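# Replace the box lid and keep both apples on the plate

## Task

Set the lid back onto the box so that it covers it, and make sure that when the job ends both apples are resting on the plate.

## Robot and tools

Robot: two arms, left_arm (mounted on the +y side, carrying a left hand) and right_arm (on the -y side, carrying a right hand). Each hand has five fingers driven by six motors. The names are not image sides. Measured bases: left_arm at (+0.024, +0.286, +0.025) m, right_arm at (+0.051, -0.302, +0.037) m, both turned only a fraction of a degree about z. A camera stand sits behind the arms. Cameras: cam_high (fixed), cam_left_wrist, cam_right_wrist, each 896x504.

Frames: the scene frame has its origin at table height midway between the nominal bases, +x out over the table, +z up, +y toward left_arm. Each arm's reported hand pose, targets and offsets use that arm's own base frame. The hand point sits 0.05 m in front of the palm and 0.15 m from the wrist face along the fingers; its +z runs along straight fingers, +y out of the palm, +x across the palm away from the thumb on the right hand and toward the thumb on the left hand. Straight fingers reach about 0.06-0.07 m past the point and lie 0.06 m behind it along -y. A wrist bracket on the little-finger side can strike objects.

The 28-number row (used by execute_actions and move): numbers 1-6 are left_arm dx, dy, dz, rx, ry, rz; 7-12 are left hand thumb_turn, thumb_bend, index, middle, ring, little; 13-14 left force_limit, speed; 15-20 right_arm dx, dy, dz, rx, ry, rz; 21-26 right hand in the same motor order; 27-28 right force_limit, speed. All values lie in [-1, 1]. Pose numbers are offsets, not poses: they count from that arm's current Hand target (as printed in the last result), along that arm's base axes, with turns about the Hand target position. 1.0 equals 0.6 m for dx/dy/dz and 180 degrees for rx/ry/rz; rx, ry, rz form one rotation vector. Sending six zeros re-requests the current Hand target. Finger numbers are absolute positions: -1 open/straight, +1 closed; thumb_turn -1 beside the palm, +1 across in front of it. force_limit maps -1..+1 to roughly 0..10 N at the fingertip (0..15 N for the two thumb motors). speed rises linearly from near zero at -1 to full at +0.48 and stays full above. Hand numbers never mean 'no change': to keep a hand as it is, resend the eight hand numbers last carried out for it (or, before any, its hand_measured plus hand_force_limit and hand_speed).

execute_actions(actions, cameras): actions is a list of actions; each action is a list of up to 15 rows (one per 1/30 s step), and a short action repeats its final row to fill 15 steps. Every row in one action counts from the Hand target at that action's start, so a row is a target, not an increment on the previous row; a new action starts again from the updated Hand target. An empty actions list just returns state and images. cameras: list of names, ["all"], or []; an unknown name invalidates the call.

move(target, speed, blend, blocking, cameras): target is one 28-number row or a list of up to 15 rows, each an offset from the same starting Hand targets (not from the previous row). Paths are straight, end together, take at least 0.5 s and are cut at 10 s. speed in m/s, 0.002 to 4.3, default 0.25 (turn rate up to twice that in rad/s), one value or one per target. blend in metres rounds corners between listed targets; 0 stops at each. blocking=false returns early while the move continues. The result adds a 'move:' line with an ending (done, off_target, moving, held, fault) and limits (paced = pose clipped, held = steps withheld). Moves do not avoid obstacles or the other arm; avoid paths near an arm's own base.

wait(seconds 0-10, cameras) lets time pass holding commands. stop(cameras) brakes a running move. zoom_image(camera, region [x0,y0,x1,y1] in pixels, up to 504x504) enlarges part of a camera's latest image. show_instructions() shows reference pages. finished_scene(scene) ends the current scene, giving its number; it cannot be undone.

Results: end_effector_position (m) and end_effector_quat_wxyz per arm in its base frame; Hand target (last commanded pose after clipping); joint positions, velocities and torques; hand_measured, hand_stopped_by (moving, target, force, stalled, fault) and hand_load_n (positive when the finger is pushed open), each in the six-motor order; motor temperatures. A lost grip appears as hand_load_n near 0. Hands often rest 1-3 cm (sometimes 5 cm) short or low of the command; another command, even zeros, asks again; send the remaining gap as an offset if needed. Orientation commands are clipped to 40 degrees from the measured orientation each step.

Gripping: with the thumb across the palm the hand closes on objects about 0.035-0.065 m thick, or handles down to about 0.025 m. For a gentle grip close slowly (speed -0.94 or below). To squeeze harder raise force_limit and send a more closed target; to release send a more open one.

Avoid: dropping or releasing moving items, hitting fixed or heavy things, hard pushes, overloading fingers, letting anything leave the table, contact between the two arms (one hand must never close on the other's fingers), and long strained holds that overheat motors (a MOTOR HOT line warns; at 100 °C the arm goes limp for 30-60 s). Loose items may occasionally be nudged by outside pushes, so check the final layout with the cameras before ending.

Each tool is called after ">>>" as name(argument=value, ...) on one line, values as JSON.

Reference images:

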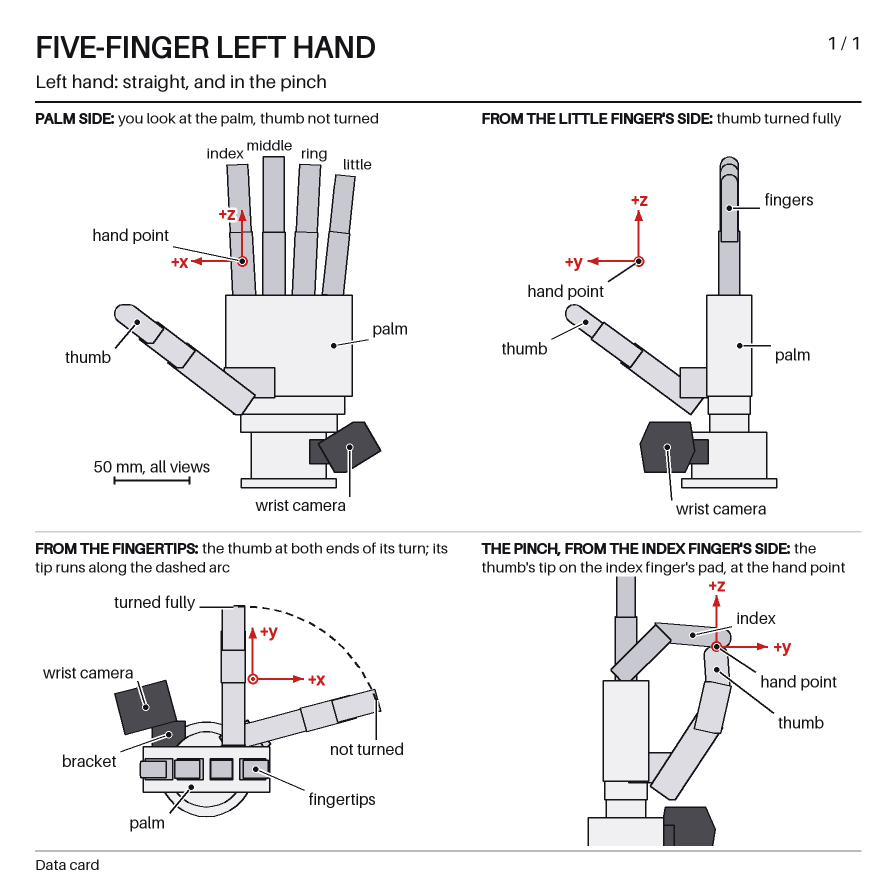

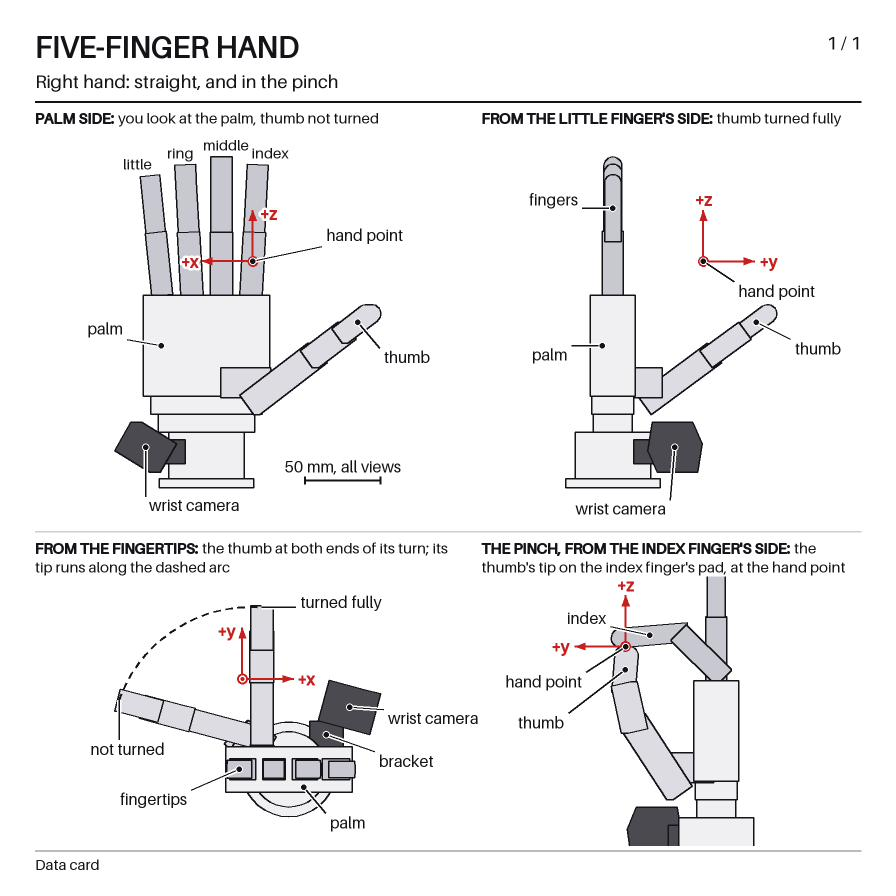

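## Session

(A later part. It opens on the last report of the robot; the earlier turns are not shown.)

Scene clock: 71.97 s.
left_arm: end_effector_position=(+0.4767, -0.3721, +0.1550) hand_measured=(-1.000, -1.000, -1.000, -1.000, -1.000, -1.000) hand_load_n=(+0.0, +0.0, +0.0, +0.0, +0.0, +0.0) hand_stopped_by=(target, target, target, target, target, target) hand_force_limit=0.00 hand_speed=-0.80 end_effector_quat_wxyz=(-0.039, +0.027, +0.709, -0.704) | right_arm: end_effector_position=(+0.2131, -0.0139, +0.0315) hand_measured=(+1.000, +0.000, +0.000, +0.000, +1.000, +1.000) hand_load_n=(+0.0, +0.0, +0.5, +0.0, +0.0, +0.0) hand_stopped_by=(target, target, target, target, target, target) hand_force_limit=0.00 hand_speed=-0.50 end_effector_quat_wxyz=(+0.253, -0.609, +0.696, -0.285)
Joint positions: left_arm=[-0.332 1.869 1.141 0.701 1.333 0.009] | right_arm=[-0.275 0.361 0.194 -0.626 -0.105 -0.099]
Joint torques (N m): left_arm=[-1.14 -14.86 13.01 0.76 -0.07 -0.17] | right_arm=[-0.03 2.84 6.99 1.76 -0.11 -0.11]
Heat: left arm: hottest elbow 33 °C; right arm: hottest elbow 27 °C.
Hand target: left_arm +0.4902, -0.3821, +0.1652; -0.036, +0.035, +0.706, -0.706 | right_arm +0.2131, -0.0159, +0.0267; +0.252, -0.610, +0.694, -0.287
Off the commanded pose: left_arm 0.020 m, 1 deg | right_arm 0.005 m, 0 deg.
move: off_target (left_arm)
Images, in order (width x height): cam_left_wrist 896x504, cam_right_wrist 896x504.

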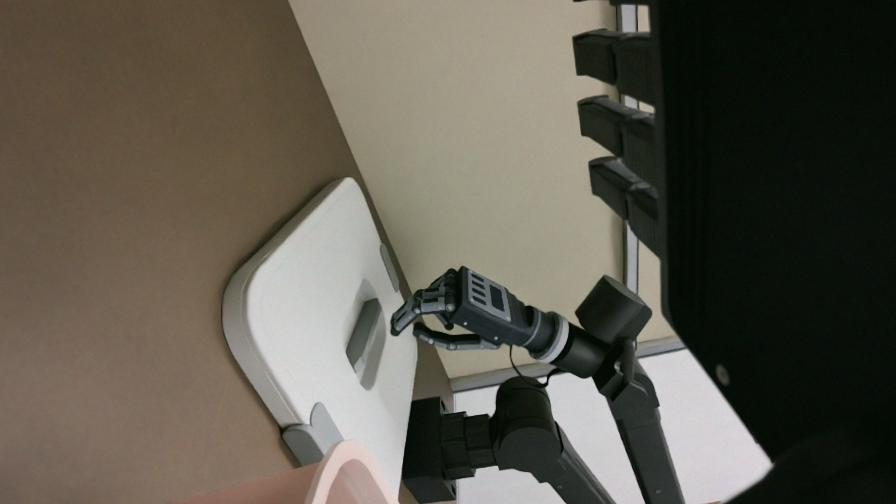

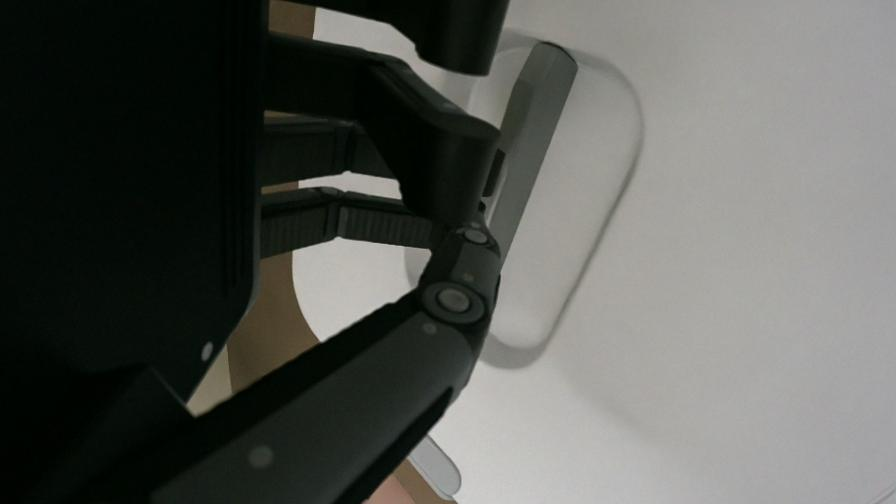

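>>> move(target=[0,0,0,0,0,0, -1, -1, -1, -1, -1, -1, 0.0, -0.8, 0.03,0.0,-0.01,0,0,0, 1, -0.4, -0.05, -0.05, 1, 1, 0.0, -0.5], cameras=["cam_right_wrist", "cam_left_wrist"], speed=0.1)

>>> zoom_image(camera="cam_left_wrist", region=[330, 260, 470, 400])

Scene clock: 77.00 s.
left_arm: end_effector_position=(+0.4767, -0.3721, +0.1550) hand_measured=(-1.000, -1.000, -1.000, -1.000, -1.000, -1.000) hand_load_n=(-0.5, +0.0, +0.0, +0.0, +0.0, +0.0) hand_stopped_by=(target, target, target, target, target, target) hand_force_limit=0.00 hand_speed=-0.80 end_effector_quat_wxyz=(-0.039, +0.027, +0.709, -0.704) | right_arm: end_effector_position=(+0.2304, -0.0181, +0.0251) hand_measured=(+1.000, -0.400, -0.050, -0.050, +1.000, +1.000) hand_load_n=(+0.5, +0.0, +0.0, +0.0, +0.0, +0.0) hand_stopped_by=(target, target, target, target, target, target) hand_force_limit=0.00 hand_speed=-0.50 end_effector_quat_wxyz=(+0.251, -0.610, +0.693, -0.290)
Joint positions: left_arm=[-0.332 1.869 1.141 0.701 1.333 0.009] | right_arm=[-0.258 0.486 0.194 -0.494 -0.087 -0.094]
Joint torques (N m): left_arm=[-1.14 -14.86 13.03 0.76 -0.07 -0.16] | right_arm=[1.73 2.9 7.06 1.89 0.1 0.06]
Heat: left arm: hottest elbow 34 °C; right arm: hottest elbow 28 °C.
Hand target: left_arm +0.4902, -0.3821, +0.1652; -0.036, +0.035, +0.706, -0.706 | right_arm +0.2311, -0.0159, +0.0206; +0.252, -0.609, +0.695, -0.287
Off the commanded pose: left_arm 0.020 m, 1 deg | right_arm 0.005 m, 0 deg.
move: off_target (left_arm)
Images, in order (width x height): cam_left_wrist 896x504, cam_right_wrist 896x504.

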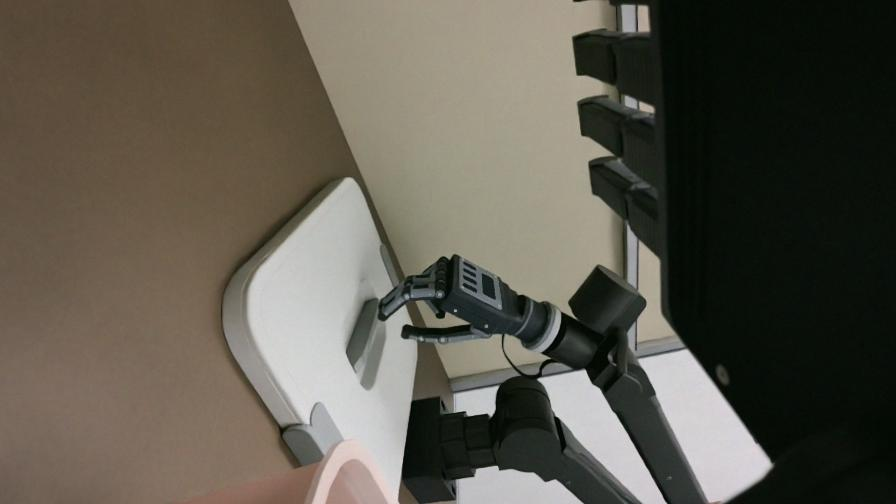

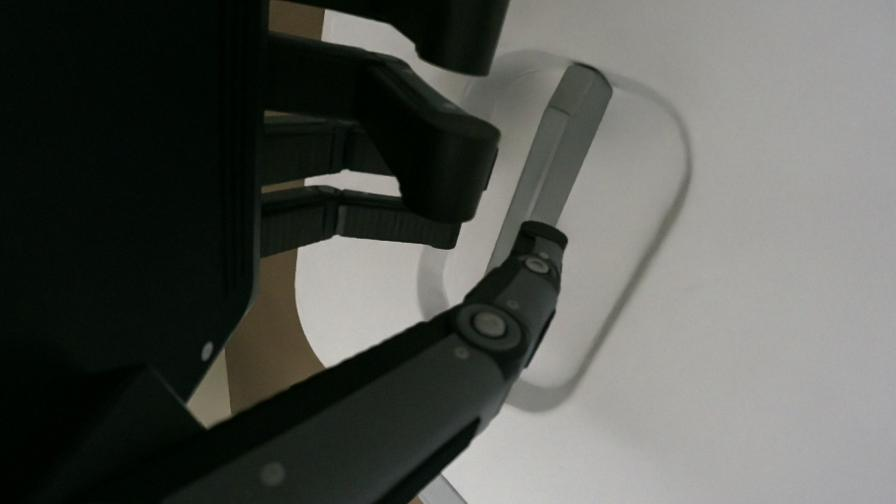

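Scaled by 3.600.

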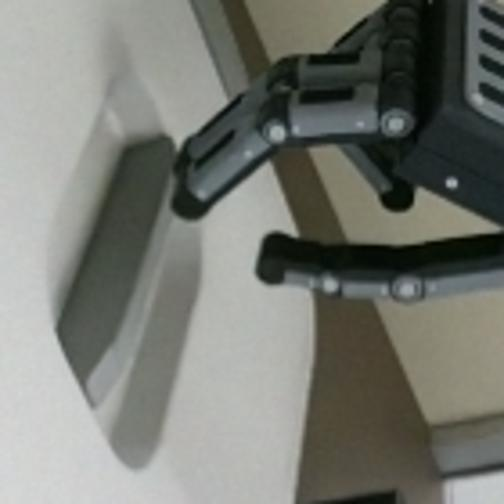

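>>> move(target=[0,0,0,0,0,0, -1, -1, -1, -1, -1, -1, 0.0, -0.8, -0.02,0.0,-0.038,0,0,0, 1, -0.4, -0.15, -0.15, 1, 1, 0.0, -0.5], cameras=["cam_right_wrist", "cam_left_wrist"], speed=0.08)

>>> zoom_image(camera="cam_left_wrist", region=[330, 260, 470, 400])

Scene clock: 78.90 s.
left_arm: end_effector_position=(+0.4767, -0.3721, +0.1550) hand_measured=(-1.000, -1.000, -1.000, -1.000, -1.000, -1.000) hand_load_n=(+0.0, +0.0, +0.0, +0.0, +0.0, +0.0) hand_stopped_by=(target, target, target, target, target, target) hand_force_limit=0.00 hand_speed=-0.80 end_effector_quat_wxyz=(-0.039, +0.027, +0.709, -0.704) | right_arm: end_effector_position=(+0.2200, -0.0143, +0.0017) hand_measured=(+1.000, -0.400, -0.150, -0.150, +1.000, +1.000) hand_load_n=(+0.0, +0.0, +0.0, +0.5, +0.5, +0.0) hand_stopped_by=(target, target, target, target, target, target) hand_force_limit=0.00 hand_speed=-0.50 end_effector_quat_wxyz=(+0.251, -0.611, +0.695, -0.284)
Joint positions: left_arm=[-0.332 1.869 1.141 0.701 1.333 0.009] | right_arm=[-0.262 0.48 0.132 -0.45 -0.096 -0.094]
Joint torques (N m): left_arm=[-1.14 -14.86 13.03 0.76 -0.07 -0.16] | right_arm=[-0.09 1.49 6.6 1.8 -0.11 -0.07]
Heat: left arm: hottest elbow 34 °C; right arm: hottest elbow 28 °C.
Hand target: left_arm +0.4902, -0.3821, +0.1652; -0.036, +0.035, +0.706, -0.706 | right_arm +0.2190, -0.0159, -0.0023; +0.252, -0.610, +0.694, -0.287
Off the commanded pose: left_arm 0.020 m, 1 deg | right_arm 0.004 m, 0 deg.
move: off_target (left_arm)
Images, in order (width x height): cam_left_wrist 896x504, cam_right_wrist 896x504.

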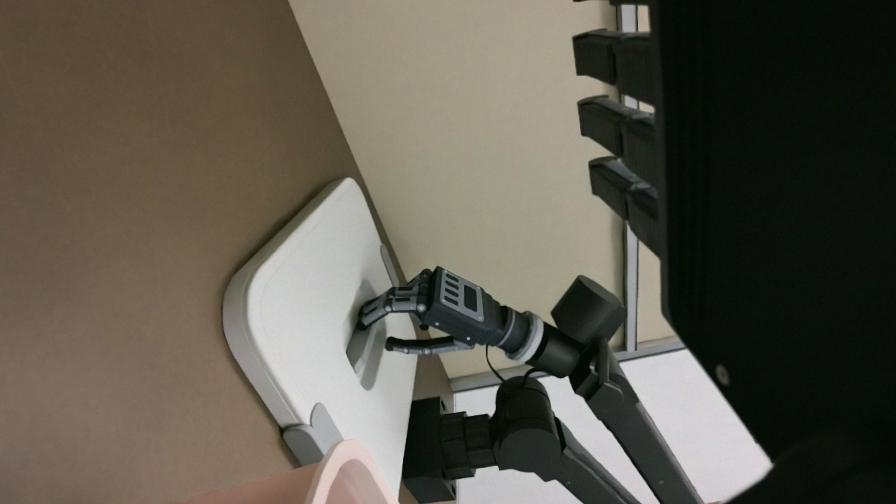

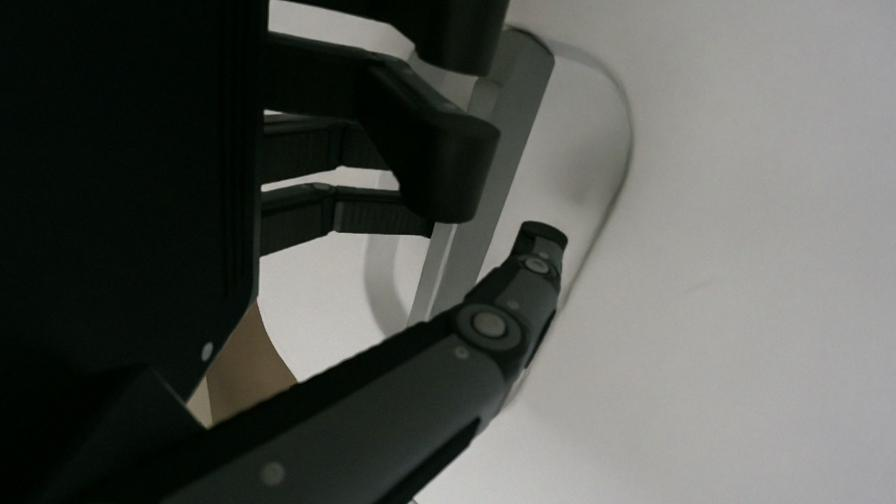

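Scaled by 3.600.

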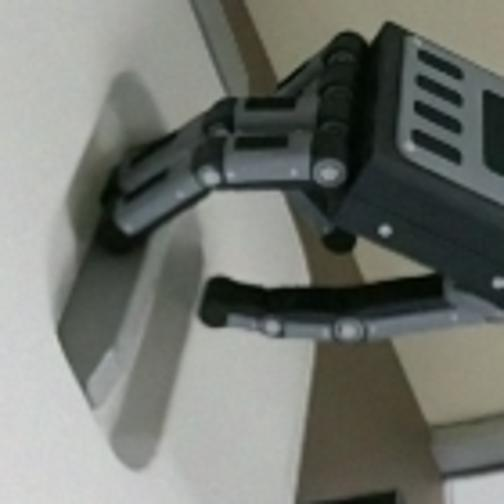

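>>> move(target=[0,0,0,0,0,0, -1, -1, -1, -1, -1, -1, 0.0, -0.8, 0.0,-0.022,-0.02,0,0,0, 1, -0.4, -0.15, -0.15, 1, 1, 0.0, -0.5], cameras=["cam_right_wrist", "cam_left_wrist"], speed=0.06)

>>> zoom_image(camera="cam_left_wrist", region=[330, 260, 470, 400])

Scene clock: 80.57 s.
left_arm: end_effector_position=(+0.4767, -0.3721, +0.1550) hand_measured=(-1.000, -1.000, -1.000, -1.000, -1.000, -1.000) hand_load_n=(-0.5, +0.0, +0.0, +0.0, +0.0, +0.0) hand_stopped_by=(target, target, target, target, target, target) hand_force_limit=0.00 hand_speed=-0.80 end_effector_quat_wxyz=(-0.039, +0.027, +0.709, -0.704) | right_arm: end_effector_position=(+0.2246, -0.0263, -0.0027) hand_measured=(+1.000, -0.400, -0.150, -0.150, +1.000, +1.000) hand_load_n=(+0.0, +0.0, +0.0, -3.0, +0.0, +0.0) hand_stopped_by=(target, target, target, target, target, target) hand_force_limit=0.00 hand_speed=-0.50 end_effector_quat_wxyz=(+0.263, -0.606, +0.692, -0.291)
Joint positions: left_arm=[-0.332 1.869 1.141 0.701 1.333 0.009] | right_arm=[-0.356 0.526 0.115 -0.369 -0.171 -0.152]
Joint torques (N m): left_arm=[-1.08 -14.92 13.01 0.77 -0.08 -0.17] | right_arm=[-0.44 3.49 6.16 1.78 0.12 -0.15]
Heat: left arm: hottest elbow 34 °C; right arm: hottest elbow 28 °C.
Hand target: left_arm +0.4902, -0.3821, +0.1652; -0.036, +0.035, +0.706, -0.706 | right_arm +0.2190, -0.0290, -0.0142; +0.252, -0.610, +0.695, -0.287
Off the commanded pose: left_arm 0.020 m, 1 deg | right_arm 0.013 m, 1 deg.
move: off_target (left_arm, right_arm)
Images, in order (width x height): cam_left_wrist 896x504, cam_right_wrist 896x504.

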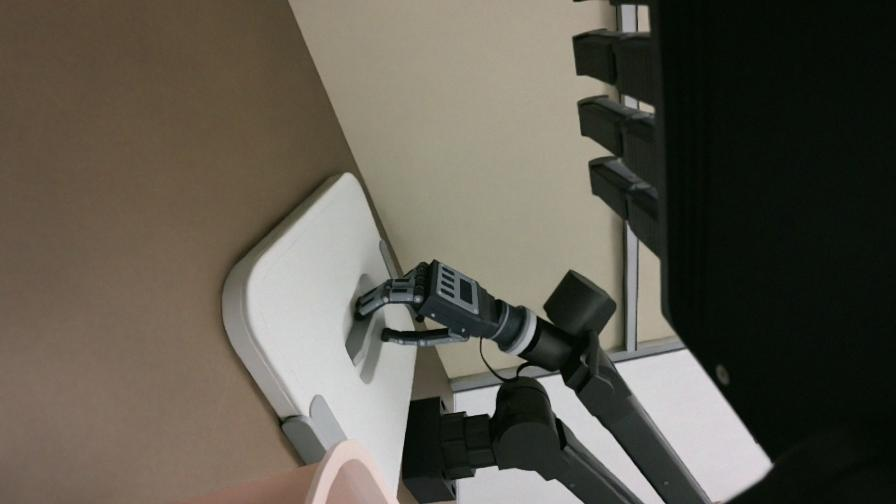

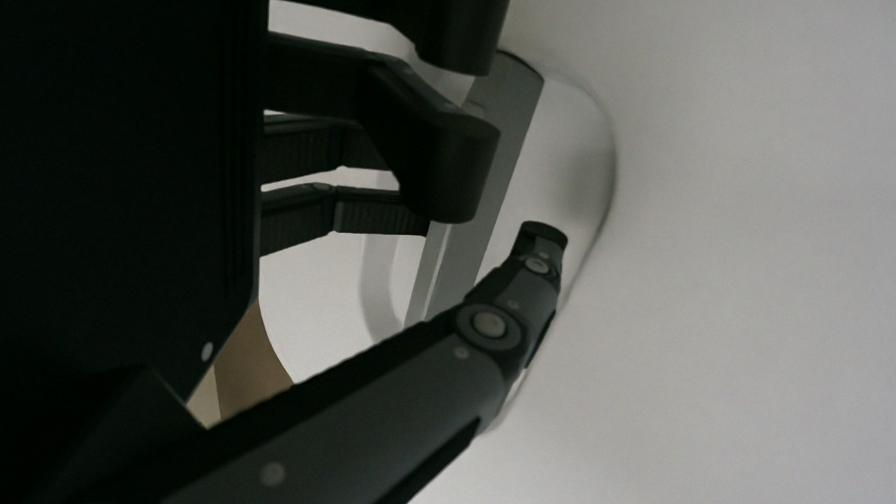

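Scaled by 3.600.

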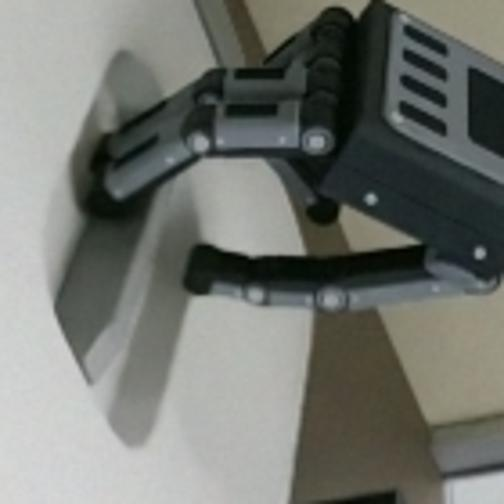

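>>> execute_actions(actions=[[[0,0,0,0,0,0,-1,-1,-1,-1,-1,-1,0.0,-0.8,0,0,0,0,0,0,1,-0.4,0.3,0.3,1,1,-0.2,-0.9]]], cameras=["cam_right_wrist", "cam_left_wrist"])

>>> zoom_image(camera="cam_left_wrist", region=[330, 260, 470, 400])

Scene clock: 82.87 s.
left_arm: end_effector_position=(+0.4767, -0.3721, +0.1550) hand_measured=(-1.000, -1.000, -1.000, -1.000, -1.000, -1.000) hand_load_n=(-0.5, +0.0, +0.0, +0.0, +0.0, +0.0) hand_stopped_by=(target, target, target, target, target, target) hand_force_limit=0.00 hand_speed=-0.80 end_effector_quat_wxyz=(-0.039, +0.027, +0.709, -0.704) | right_arm: end_effector_position=(+0.2221, -0.0269, -0.0072) hand_measured=(+1.000, -0.400, +0.258, +0.202, +1.000, +1.000) hand_load_n=(+0.5, +3.5, +4.0, +2.0, +0.0, +0.0) hand_stopped_by=(target, target, force, force, target, target) hand_force_limit=-0.20 hand_speed=-0.90 end_effector_quat_wxyz=(+0.258, -0.609, +0.692, -0.289)
Joint positions: left_arm=[-0.332 1.869 1.141 0.701 1.333 0.009] | right_arm=[-0.359 0.537 0.109 -0.363 -0.17 -0.161]
Joint torques (N m): left_arm=[-1.08 -14.86 13.03 0.76 -0.07 -0.17] | right_arm=[0.15 2.73 6.53 1.66 0.05 -0.1]
Heat: left arm: hottest elbow 35 °C; right arm: hottest elbow 27 °C.
Hand target: left_arm +0.4902, -0.3821, +0.1652; -0.036, +0.035, +0.706, -0.706 | right_arm +0.2191, -0.0291, -0.0141; +0.252, -0.610, +0.694, -0.287
Off the commanded pose: left_arm 0.020 m, 1 deg | right_arm 0.008 m, 1 deg.
Images, in order (width x height): cam_left_wrist 896x504, cam_right_wrist 896x504.

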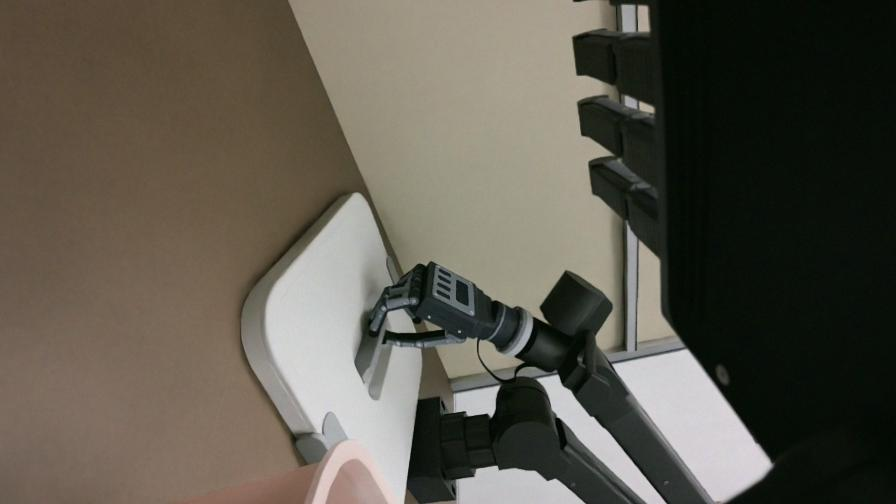

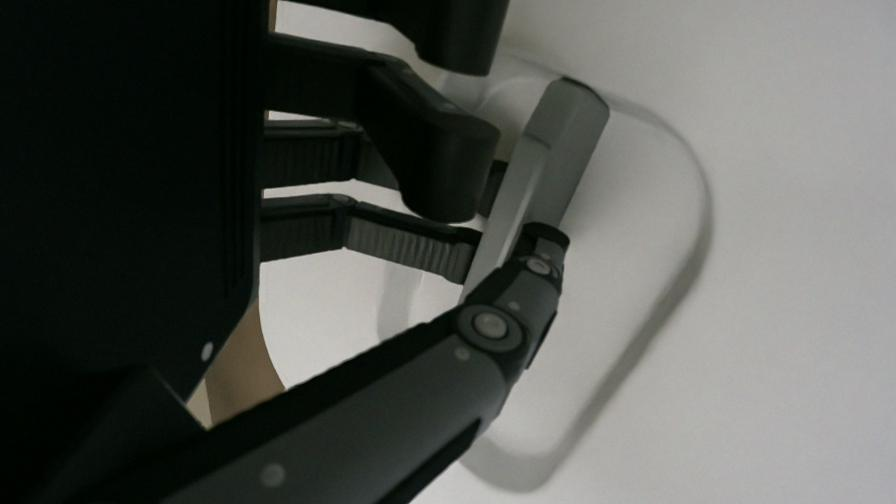

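Scaled by 3.600.

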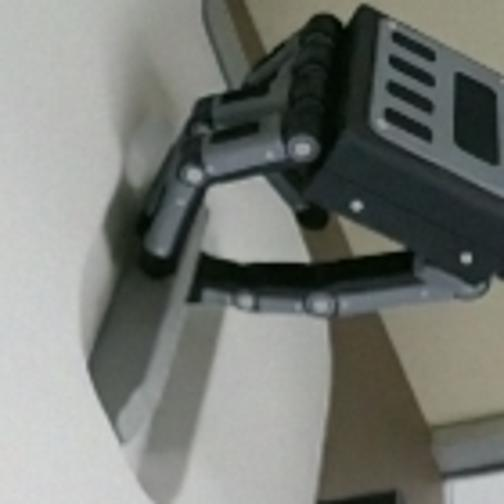

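>>> execute_actions(actions=[[[0,0,0,0,0,0,-1,-1,-1,-1,-1,-1,0.0,-0.8,0,0,0,0,0,0,1,-0.4,0.6,0.6,1,1,0.4,-0.9]]], cameras=["cam_right_wrist", "cam_left_wrist"])

>>> zoom_image(camera="cam_left_wrist", region=[330, 260, 470, 400])

Scene clock: 83.90 s.
left_arm: end_effector_position=(+0.4767, -0.3721, +0.1550) hand_measured=(-1.000, -1.000, -1.000, -1.000, -1.000, -1.000) hand_load_n=(+0.0, +0.0, +0.0, +0.0, +0.0, +0.0) hand_stopped_by=(target, target, target, target, target, target) hand_force_limit=0.00 hand_speed=-0.80 end_effector_quat_wxyz=(-0.039, +0.027, +0.709, -0.704) | right_arm: end_effector_position=(+0.2221, -0.0272, -0.0072) hand_measured=(+1.000, -0.402, +0.282, +0.226, +1.000, +1.000) hand_load_n=(+0.5, +8.0, +6.5, +8.0, +0.0, +0.0) hand_stopped_by=(target, target, force, force, target, target) hand_force_limit=0.40 hand_speed=-0.90 end_effector_quat_wxyz=(+0.258, -0.608, +0.693, -0.289)
Joint positions: left_arm=[-0.332 1.869 1.141 0.701 1.333 0.009] | right_arm=[-0.36 0.537 0.109 -0.362 -0.169 -0.161]
Joint torques (N m): left_arm=[-1.08 -14.86 13.03 0.76 -0.07 -0.17] | right_arm=[-0.38 2.9 6.5 1.77 0.01 -0.11]
Heat: left arm: hottest elbow 35 °C; right arm: hottest elbow 27 °C.
Hand target: left_arm +0.4902, -0.3821, +0.1652; -0.036, +0.035, +0.706, -0.706 | right_arm +0.2192, -0.0291, -0.0141; +0.252, -0.609, +0.694, -0.288
Off the commanded pose: left_arm 0.020 m, 1 deg | right_arm 0.008 m, 1 deg.
Images, in order (width x height): cam_left_wrist 896x504, cam_right_wrist 896x504.

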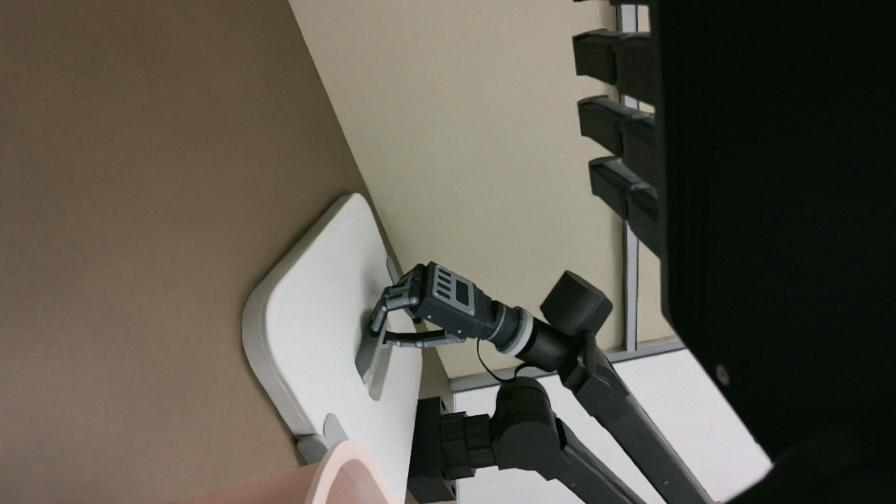

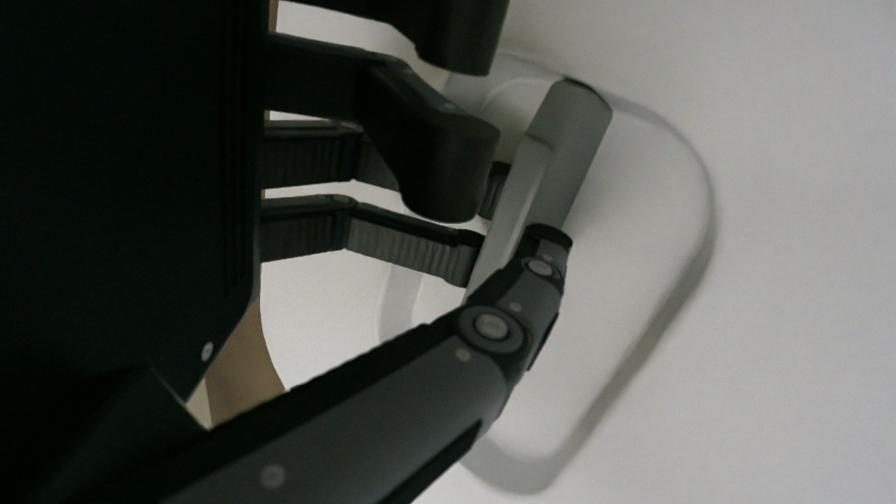

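Scaled by 3.600.

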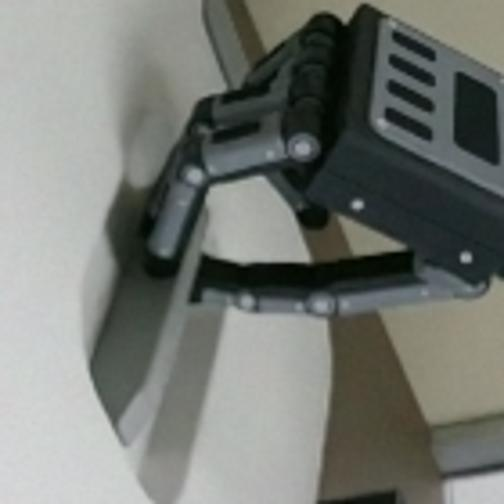

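>>> move(target=[0,0,0,0,0,0,-1,-1,-1,-1,-1,-1,0.0,-0.8,0,0,0.1,0,0,0,1,-0.4,0.6,0.6,1,1,0.4,-0.9], cameras=["cam_right_wrist", "cam_left_wrist"], speed=0.06)

Scene clock: 85.93 s.
left_arm: end_effector_position=(+0.4767, -0.3721, +0.1550) hand_measured=(-1.000, -1.000, -1.000, -1.000, -1.000, -1.000) hand_load_n=(-0.5, +0.0, +0.0, -0.5, +0.0, +0.0) hand_stopped_by=(target, target, target, target, target, target) hand_force_limit=0.00 hand_speed=-0.80 end_effector_quat_wxyz=(-0.039, +0.027, +0.709, -0.704) | right_arm: end_effector_position=(+0.2084, -0.0235, +0.0157) hand_measured=(+1.000, -0.404, +0.284, +0.226, +1.000, +1.000) hand_load_n=(+0.5, +16.0, +0.0, +7.0, +0.0, +0.0) hand_stopped_by=(target, target, force, force, target, target) hand_force_limit=0.40 hand_speed=-0.90 end_effector_quat_wxyz=(+0.243, -0.614, +0.701, -0.270)
Joint positions: left_arm=[-0.332 1.869 1.141 0.701 1.333 0.009] | right_arm=[-0.359 0.437 0.177 -0.582 -0.163 -0.165]
Joint torques (N m): left_arm=[-1.14 -14.86 13.01 0.76 -0.08 -0.16] | right_arm=[0.73 1.38 11.69 0.06 -0.06 -0.04]
Heat: left arm: hottest elbow 35 °C; right arm: hottest elbow 28 °C.
Hand target: left_arm +0.4902, -0.3821, +0.1652; -0.036, +0.035, +0.706, -0.706 | right_arm +0.2191, -0.0291, +0.0458; +0.252, -0.610, +0.694, -0.287
Off the commanded pose: left_arm 0.020 m, 1 deg | right_arm 0.033 m, 2 deg.
move: off_target (left_arm, right_arm)
Images, in order (width x height): cam_left_wrist 896x504, cam_right_wrist 896x504.

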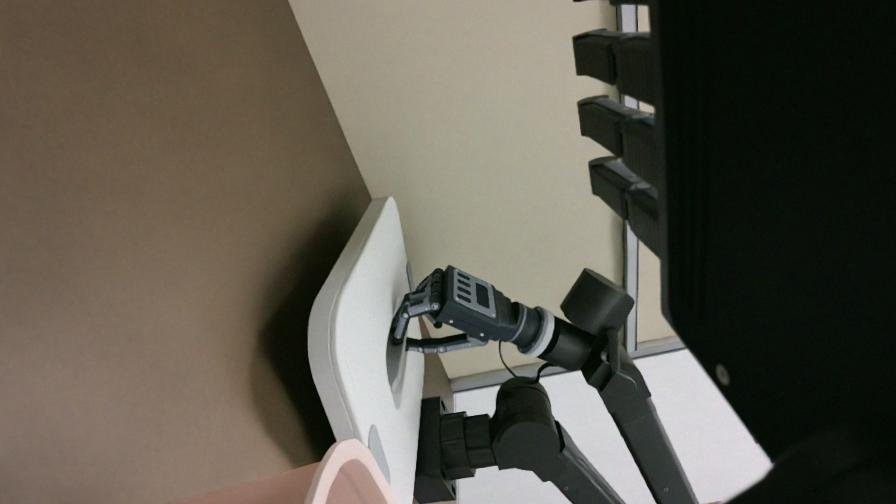

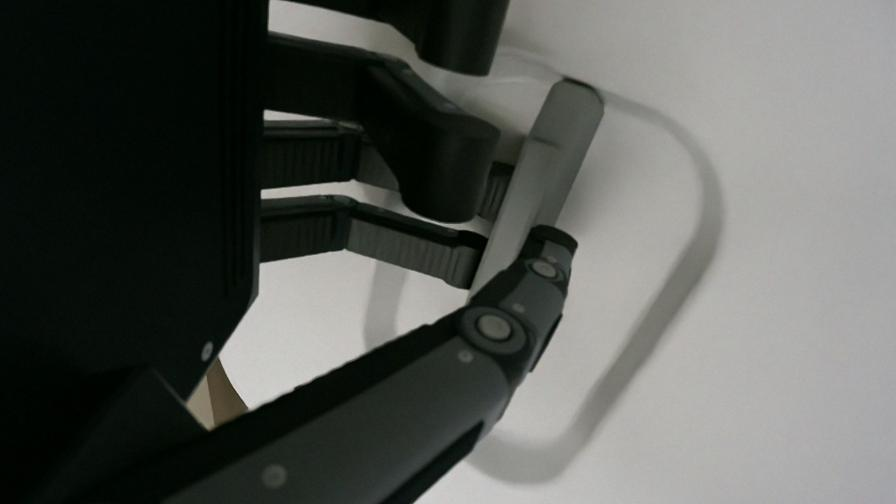

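>>> execute_actions(actions=[], cameras=["cam_high","cam_left_wrist"])

>>> zoom_image(camera="cam_left_wrist", region=[240, 180, 480, 504])

>>> zoom_image(camera="cam_high", region=[500, 310, 720, 500])

Scene clock: 86.47 s.
left_arm: end_effector_position=(+0.4767, -0.3721, +0.1550) hand_measured=(-1.000, -1.000, -1.000, -1.000, -1.000, -1.000) hand_load_n=(+0.0, +0.0, +0.0, +0.0, +0.0, +0.0) hand_stopped_by=(target, target, target, target, target, target) hand_force_limit=0.00 hand_speed=-0.80 end_effector_quat_wxyz=(-0.039, +0.027, +0.709, -0.704) | right_arm: end_effector_position=(+0.2084, -0.0235, +0.0157) hand_measured=(+1.000, -0.404, +0.284, +0.226, +1.000, +1.000) hand_load_n=(+0.5, +16.0, +0.0, +7.5, +0.0, +0.0) hand_stopped_by=(target, target, force, force, target, target) hand_force_limit=0.40 hand_speed=-0.90 end_effector_quat_wxyz=(+0.243, -0.614, +0.701, -0.270)
Joint positions: left_arm=[-0.332 1.869 1.141 0.701 1.333 0.009] | right_arm=[-0.359 0.437 0.177 -0.582 -0.163 -0.165]
Joint velocities: within noise
Joint torques (N m): left_arm=[-1.03 -14.86 13.04 0.76 -0.07 -0.17] | right_arm=[0.56 1.38 11.74 0.09 -0.05 -0.05]
Motor temperatures (°C): left_arm=[22 22 35 23 20 23] | right_arm=[24 22 28 22 20 23]
Heat: left arm: hottest elbow 35 °C; right arm: hottest elbow 28 °C.
Hand target: left_arm +0.4902, -0.3821, +0.1652; -0.036, +0.035, +0.706, -0.706 | right_arm +0.2191, -0.0291, +0.0457; +0.252, -0.609, +0.694, -0.287
Off the commanded pose: left_arm 0.020 m, 1 deg | right_arm 0.033 m, 2 deg.
Images, in order (width x height): cam_high 896x504, cam_left_wrist 896x504.

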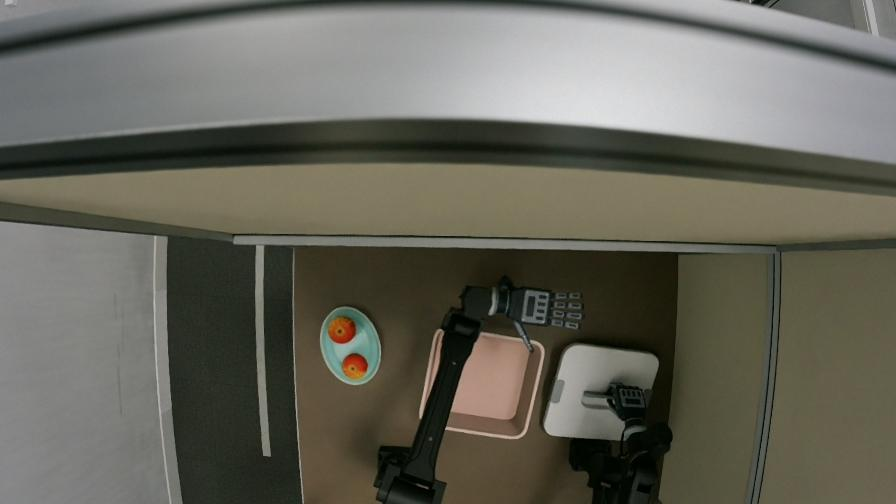

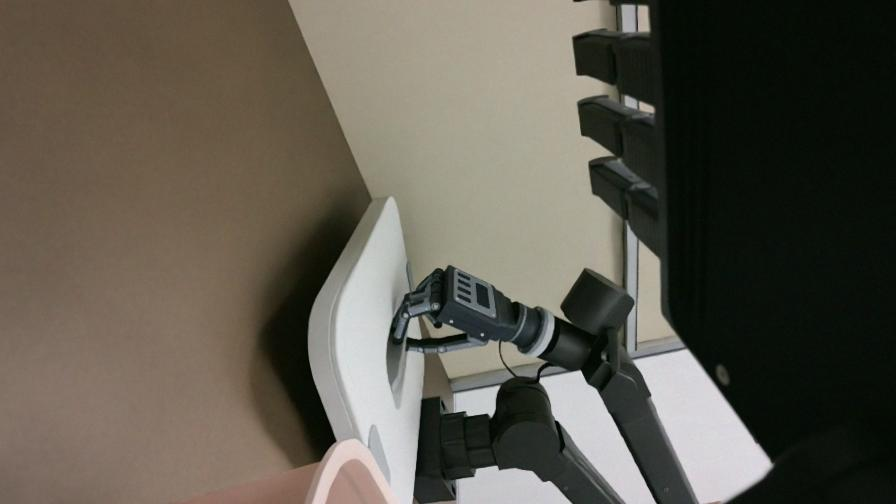

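Scaled by 1.556.

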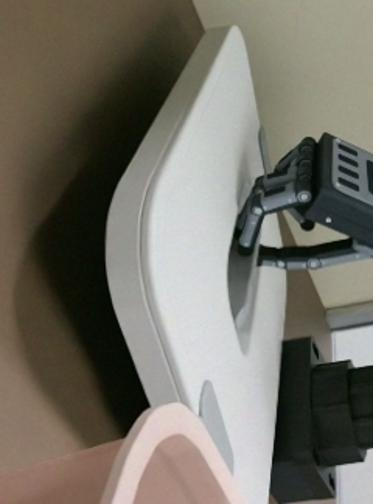

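Scaled by 2.291.

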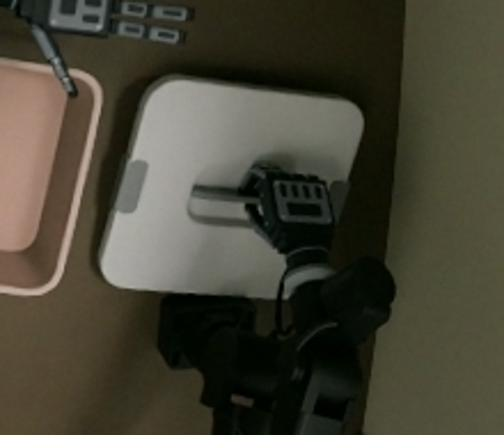

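>>> move(target=[0,0,0,0,0,0,-1,-1,-1,-1,-1,-1,0.0,-0.8,0.07,0,0.06,0,0,0,1,-0.4,0.6,0.6,1,1,0.4,-0.9], cameras=["cam_high","cam_right_wrist", "cam_left_wrist"], speed=0.06)

Scene clock: 88.27 s.
left_arm: end_effector_position=(+0.4767, -0.3721, +0.1550) hand_measured=(-1.000, -1.000, -1.000, -1.000, -1.000, -1.000) hand_load_n=(+0.0, +0.0, +0.0, +0.0, +0.0, +0.0) hand_stopped_by=(target, target, target, target, target, target) hand_force_limit=0.00 hand_speed=-0.80 end_effector_quat_wxyz=(-0.039, +0.027, +0.709, -0.704) | right_arm: end_effector_position=(+0.2353, -0.0247, +0.0462) hand_measured=(+1.000, -0.404, +0.282, +0.226, +1.000, +1.000) hand_load_n=(+0.5, +7.5, +3.5, +8.5, +0.0, +0.0) hand_stopped_by=(target, target, force, force, target, target) hand_force_limit=0.40 hand_speed=-0.90 end_effector_quat_wxyz=(+0.232, -0.619, +0.703, -0.262)
Joint positions: left_arm=[-0.332 1.869 1.141 0.701 1.333 0.009] | right_arm=[-0.291 0.577 0.297 -0.582 -0.109 -0.122]
Joint torques (N m): left_arm=[-1.14 -14.92 13.01 0.77 -0.07 -0.16] | right_arm=[1.44 1.32 12.6 1.33 0.03 0.11]
Heat: left arm: hottest elbow 35 °C; right arm: hottest elbow 29 °C.
Hand target: left_arm +0.4902, -0.3821, +0.1652; -0.036, +0.035, +0.706, -0.706 | right_arm +0.2610, -0.0290, +0.0817; +0.252, -0.610, +0.694, -0.287
Off the commanded pose: left_arm 0.020 m, 1 deg | right_arm 0.044 m, 4 deg.
move: off_target (left_arm, right_arm)

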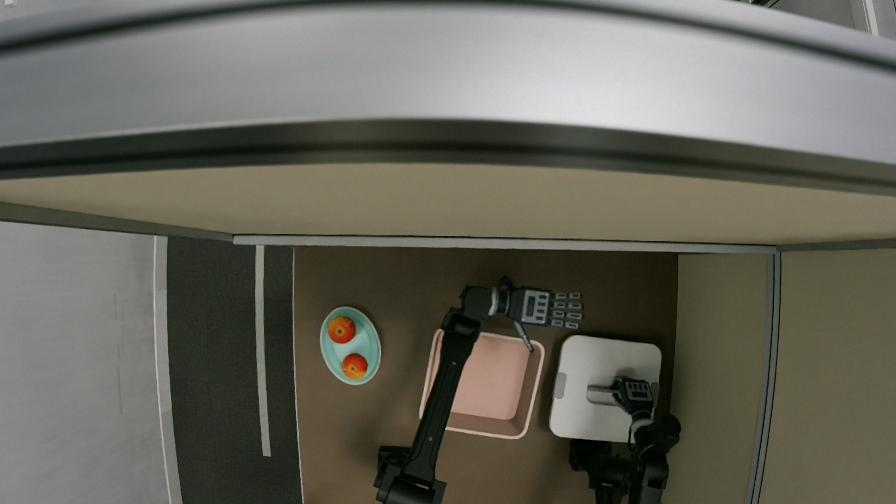

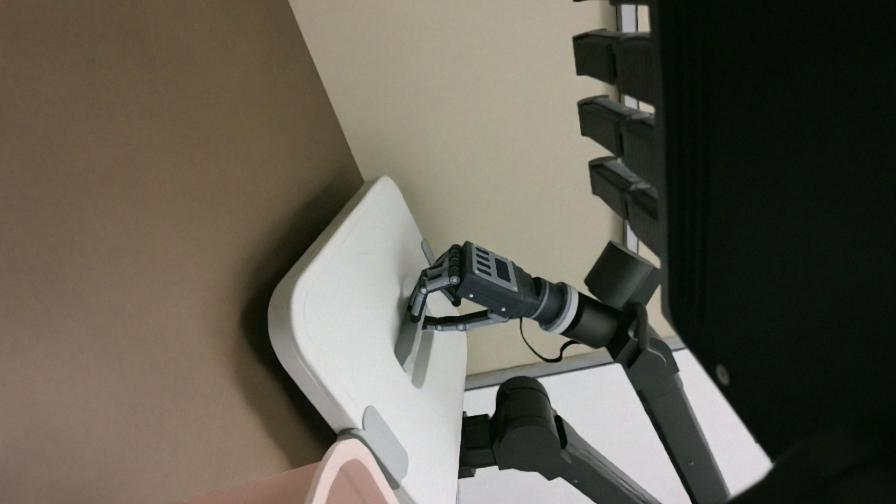

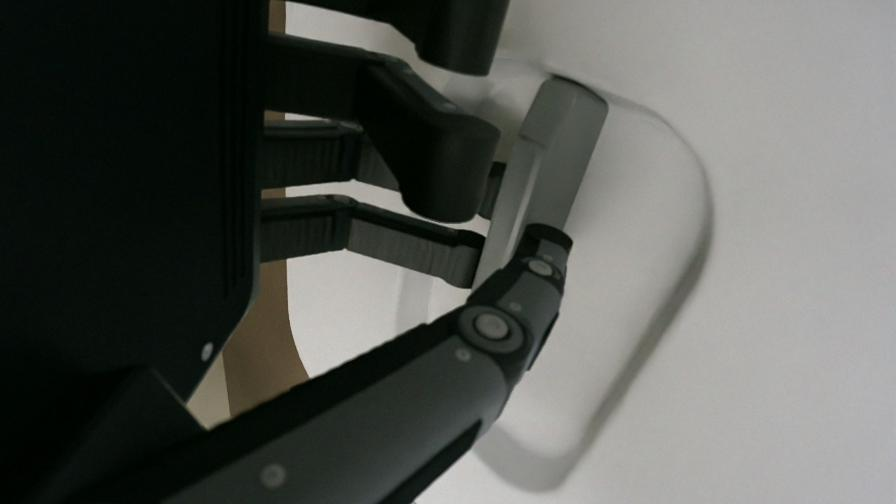

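>>> zoom_image(camera="cam_high", region=[540, 320, 700, 450])

>>> zoom_image(camera="cam_left_wrist", region=[260, 160, 520, 420])

Scaled by 3.150.

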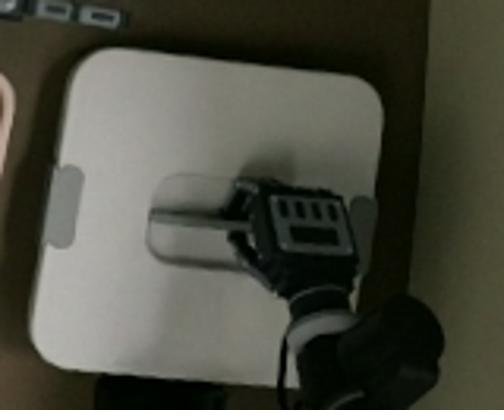

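Scaled by 1.938.

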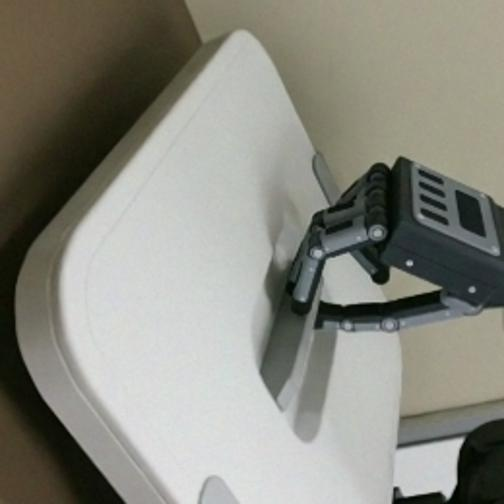

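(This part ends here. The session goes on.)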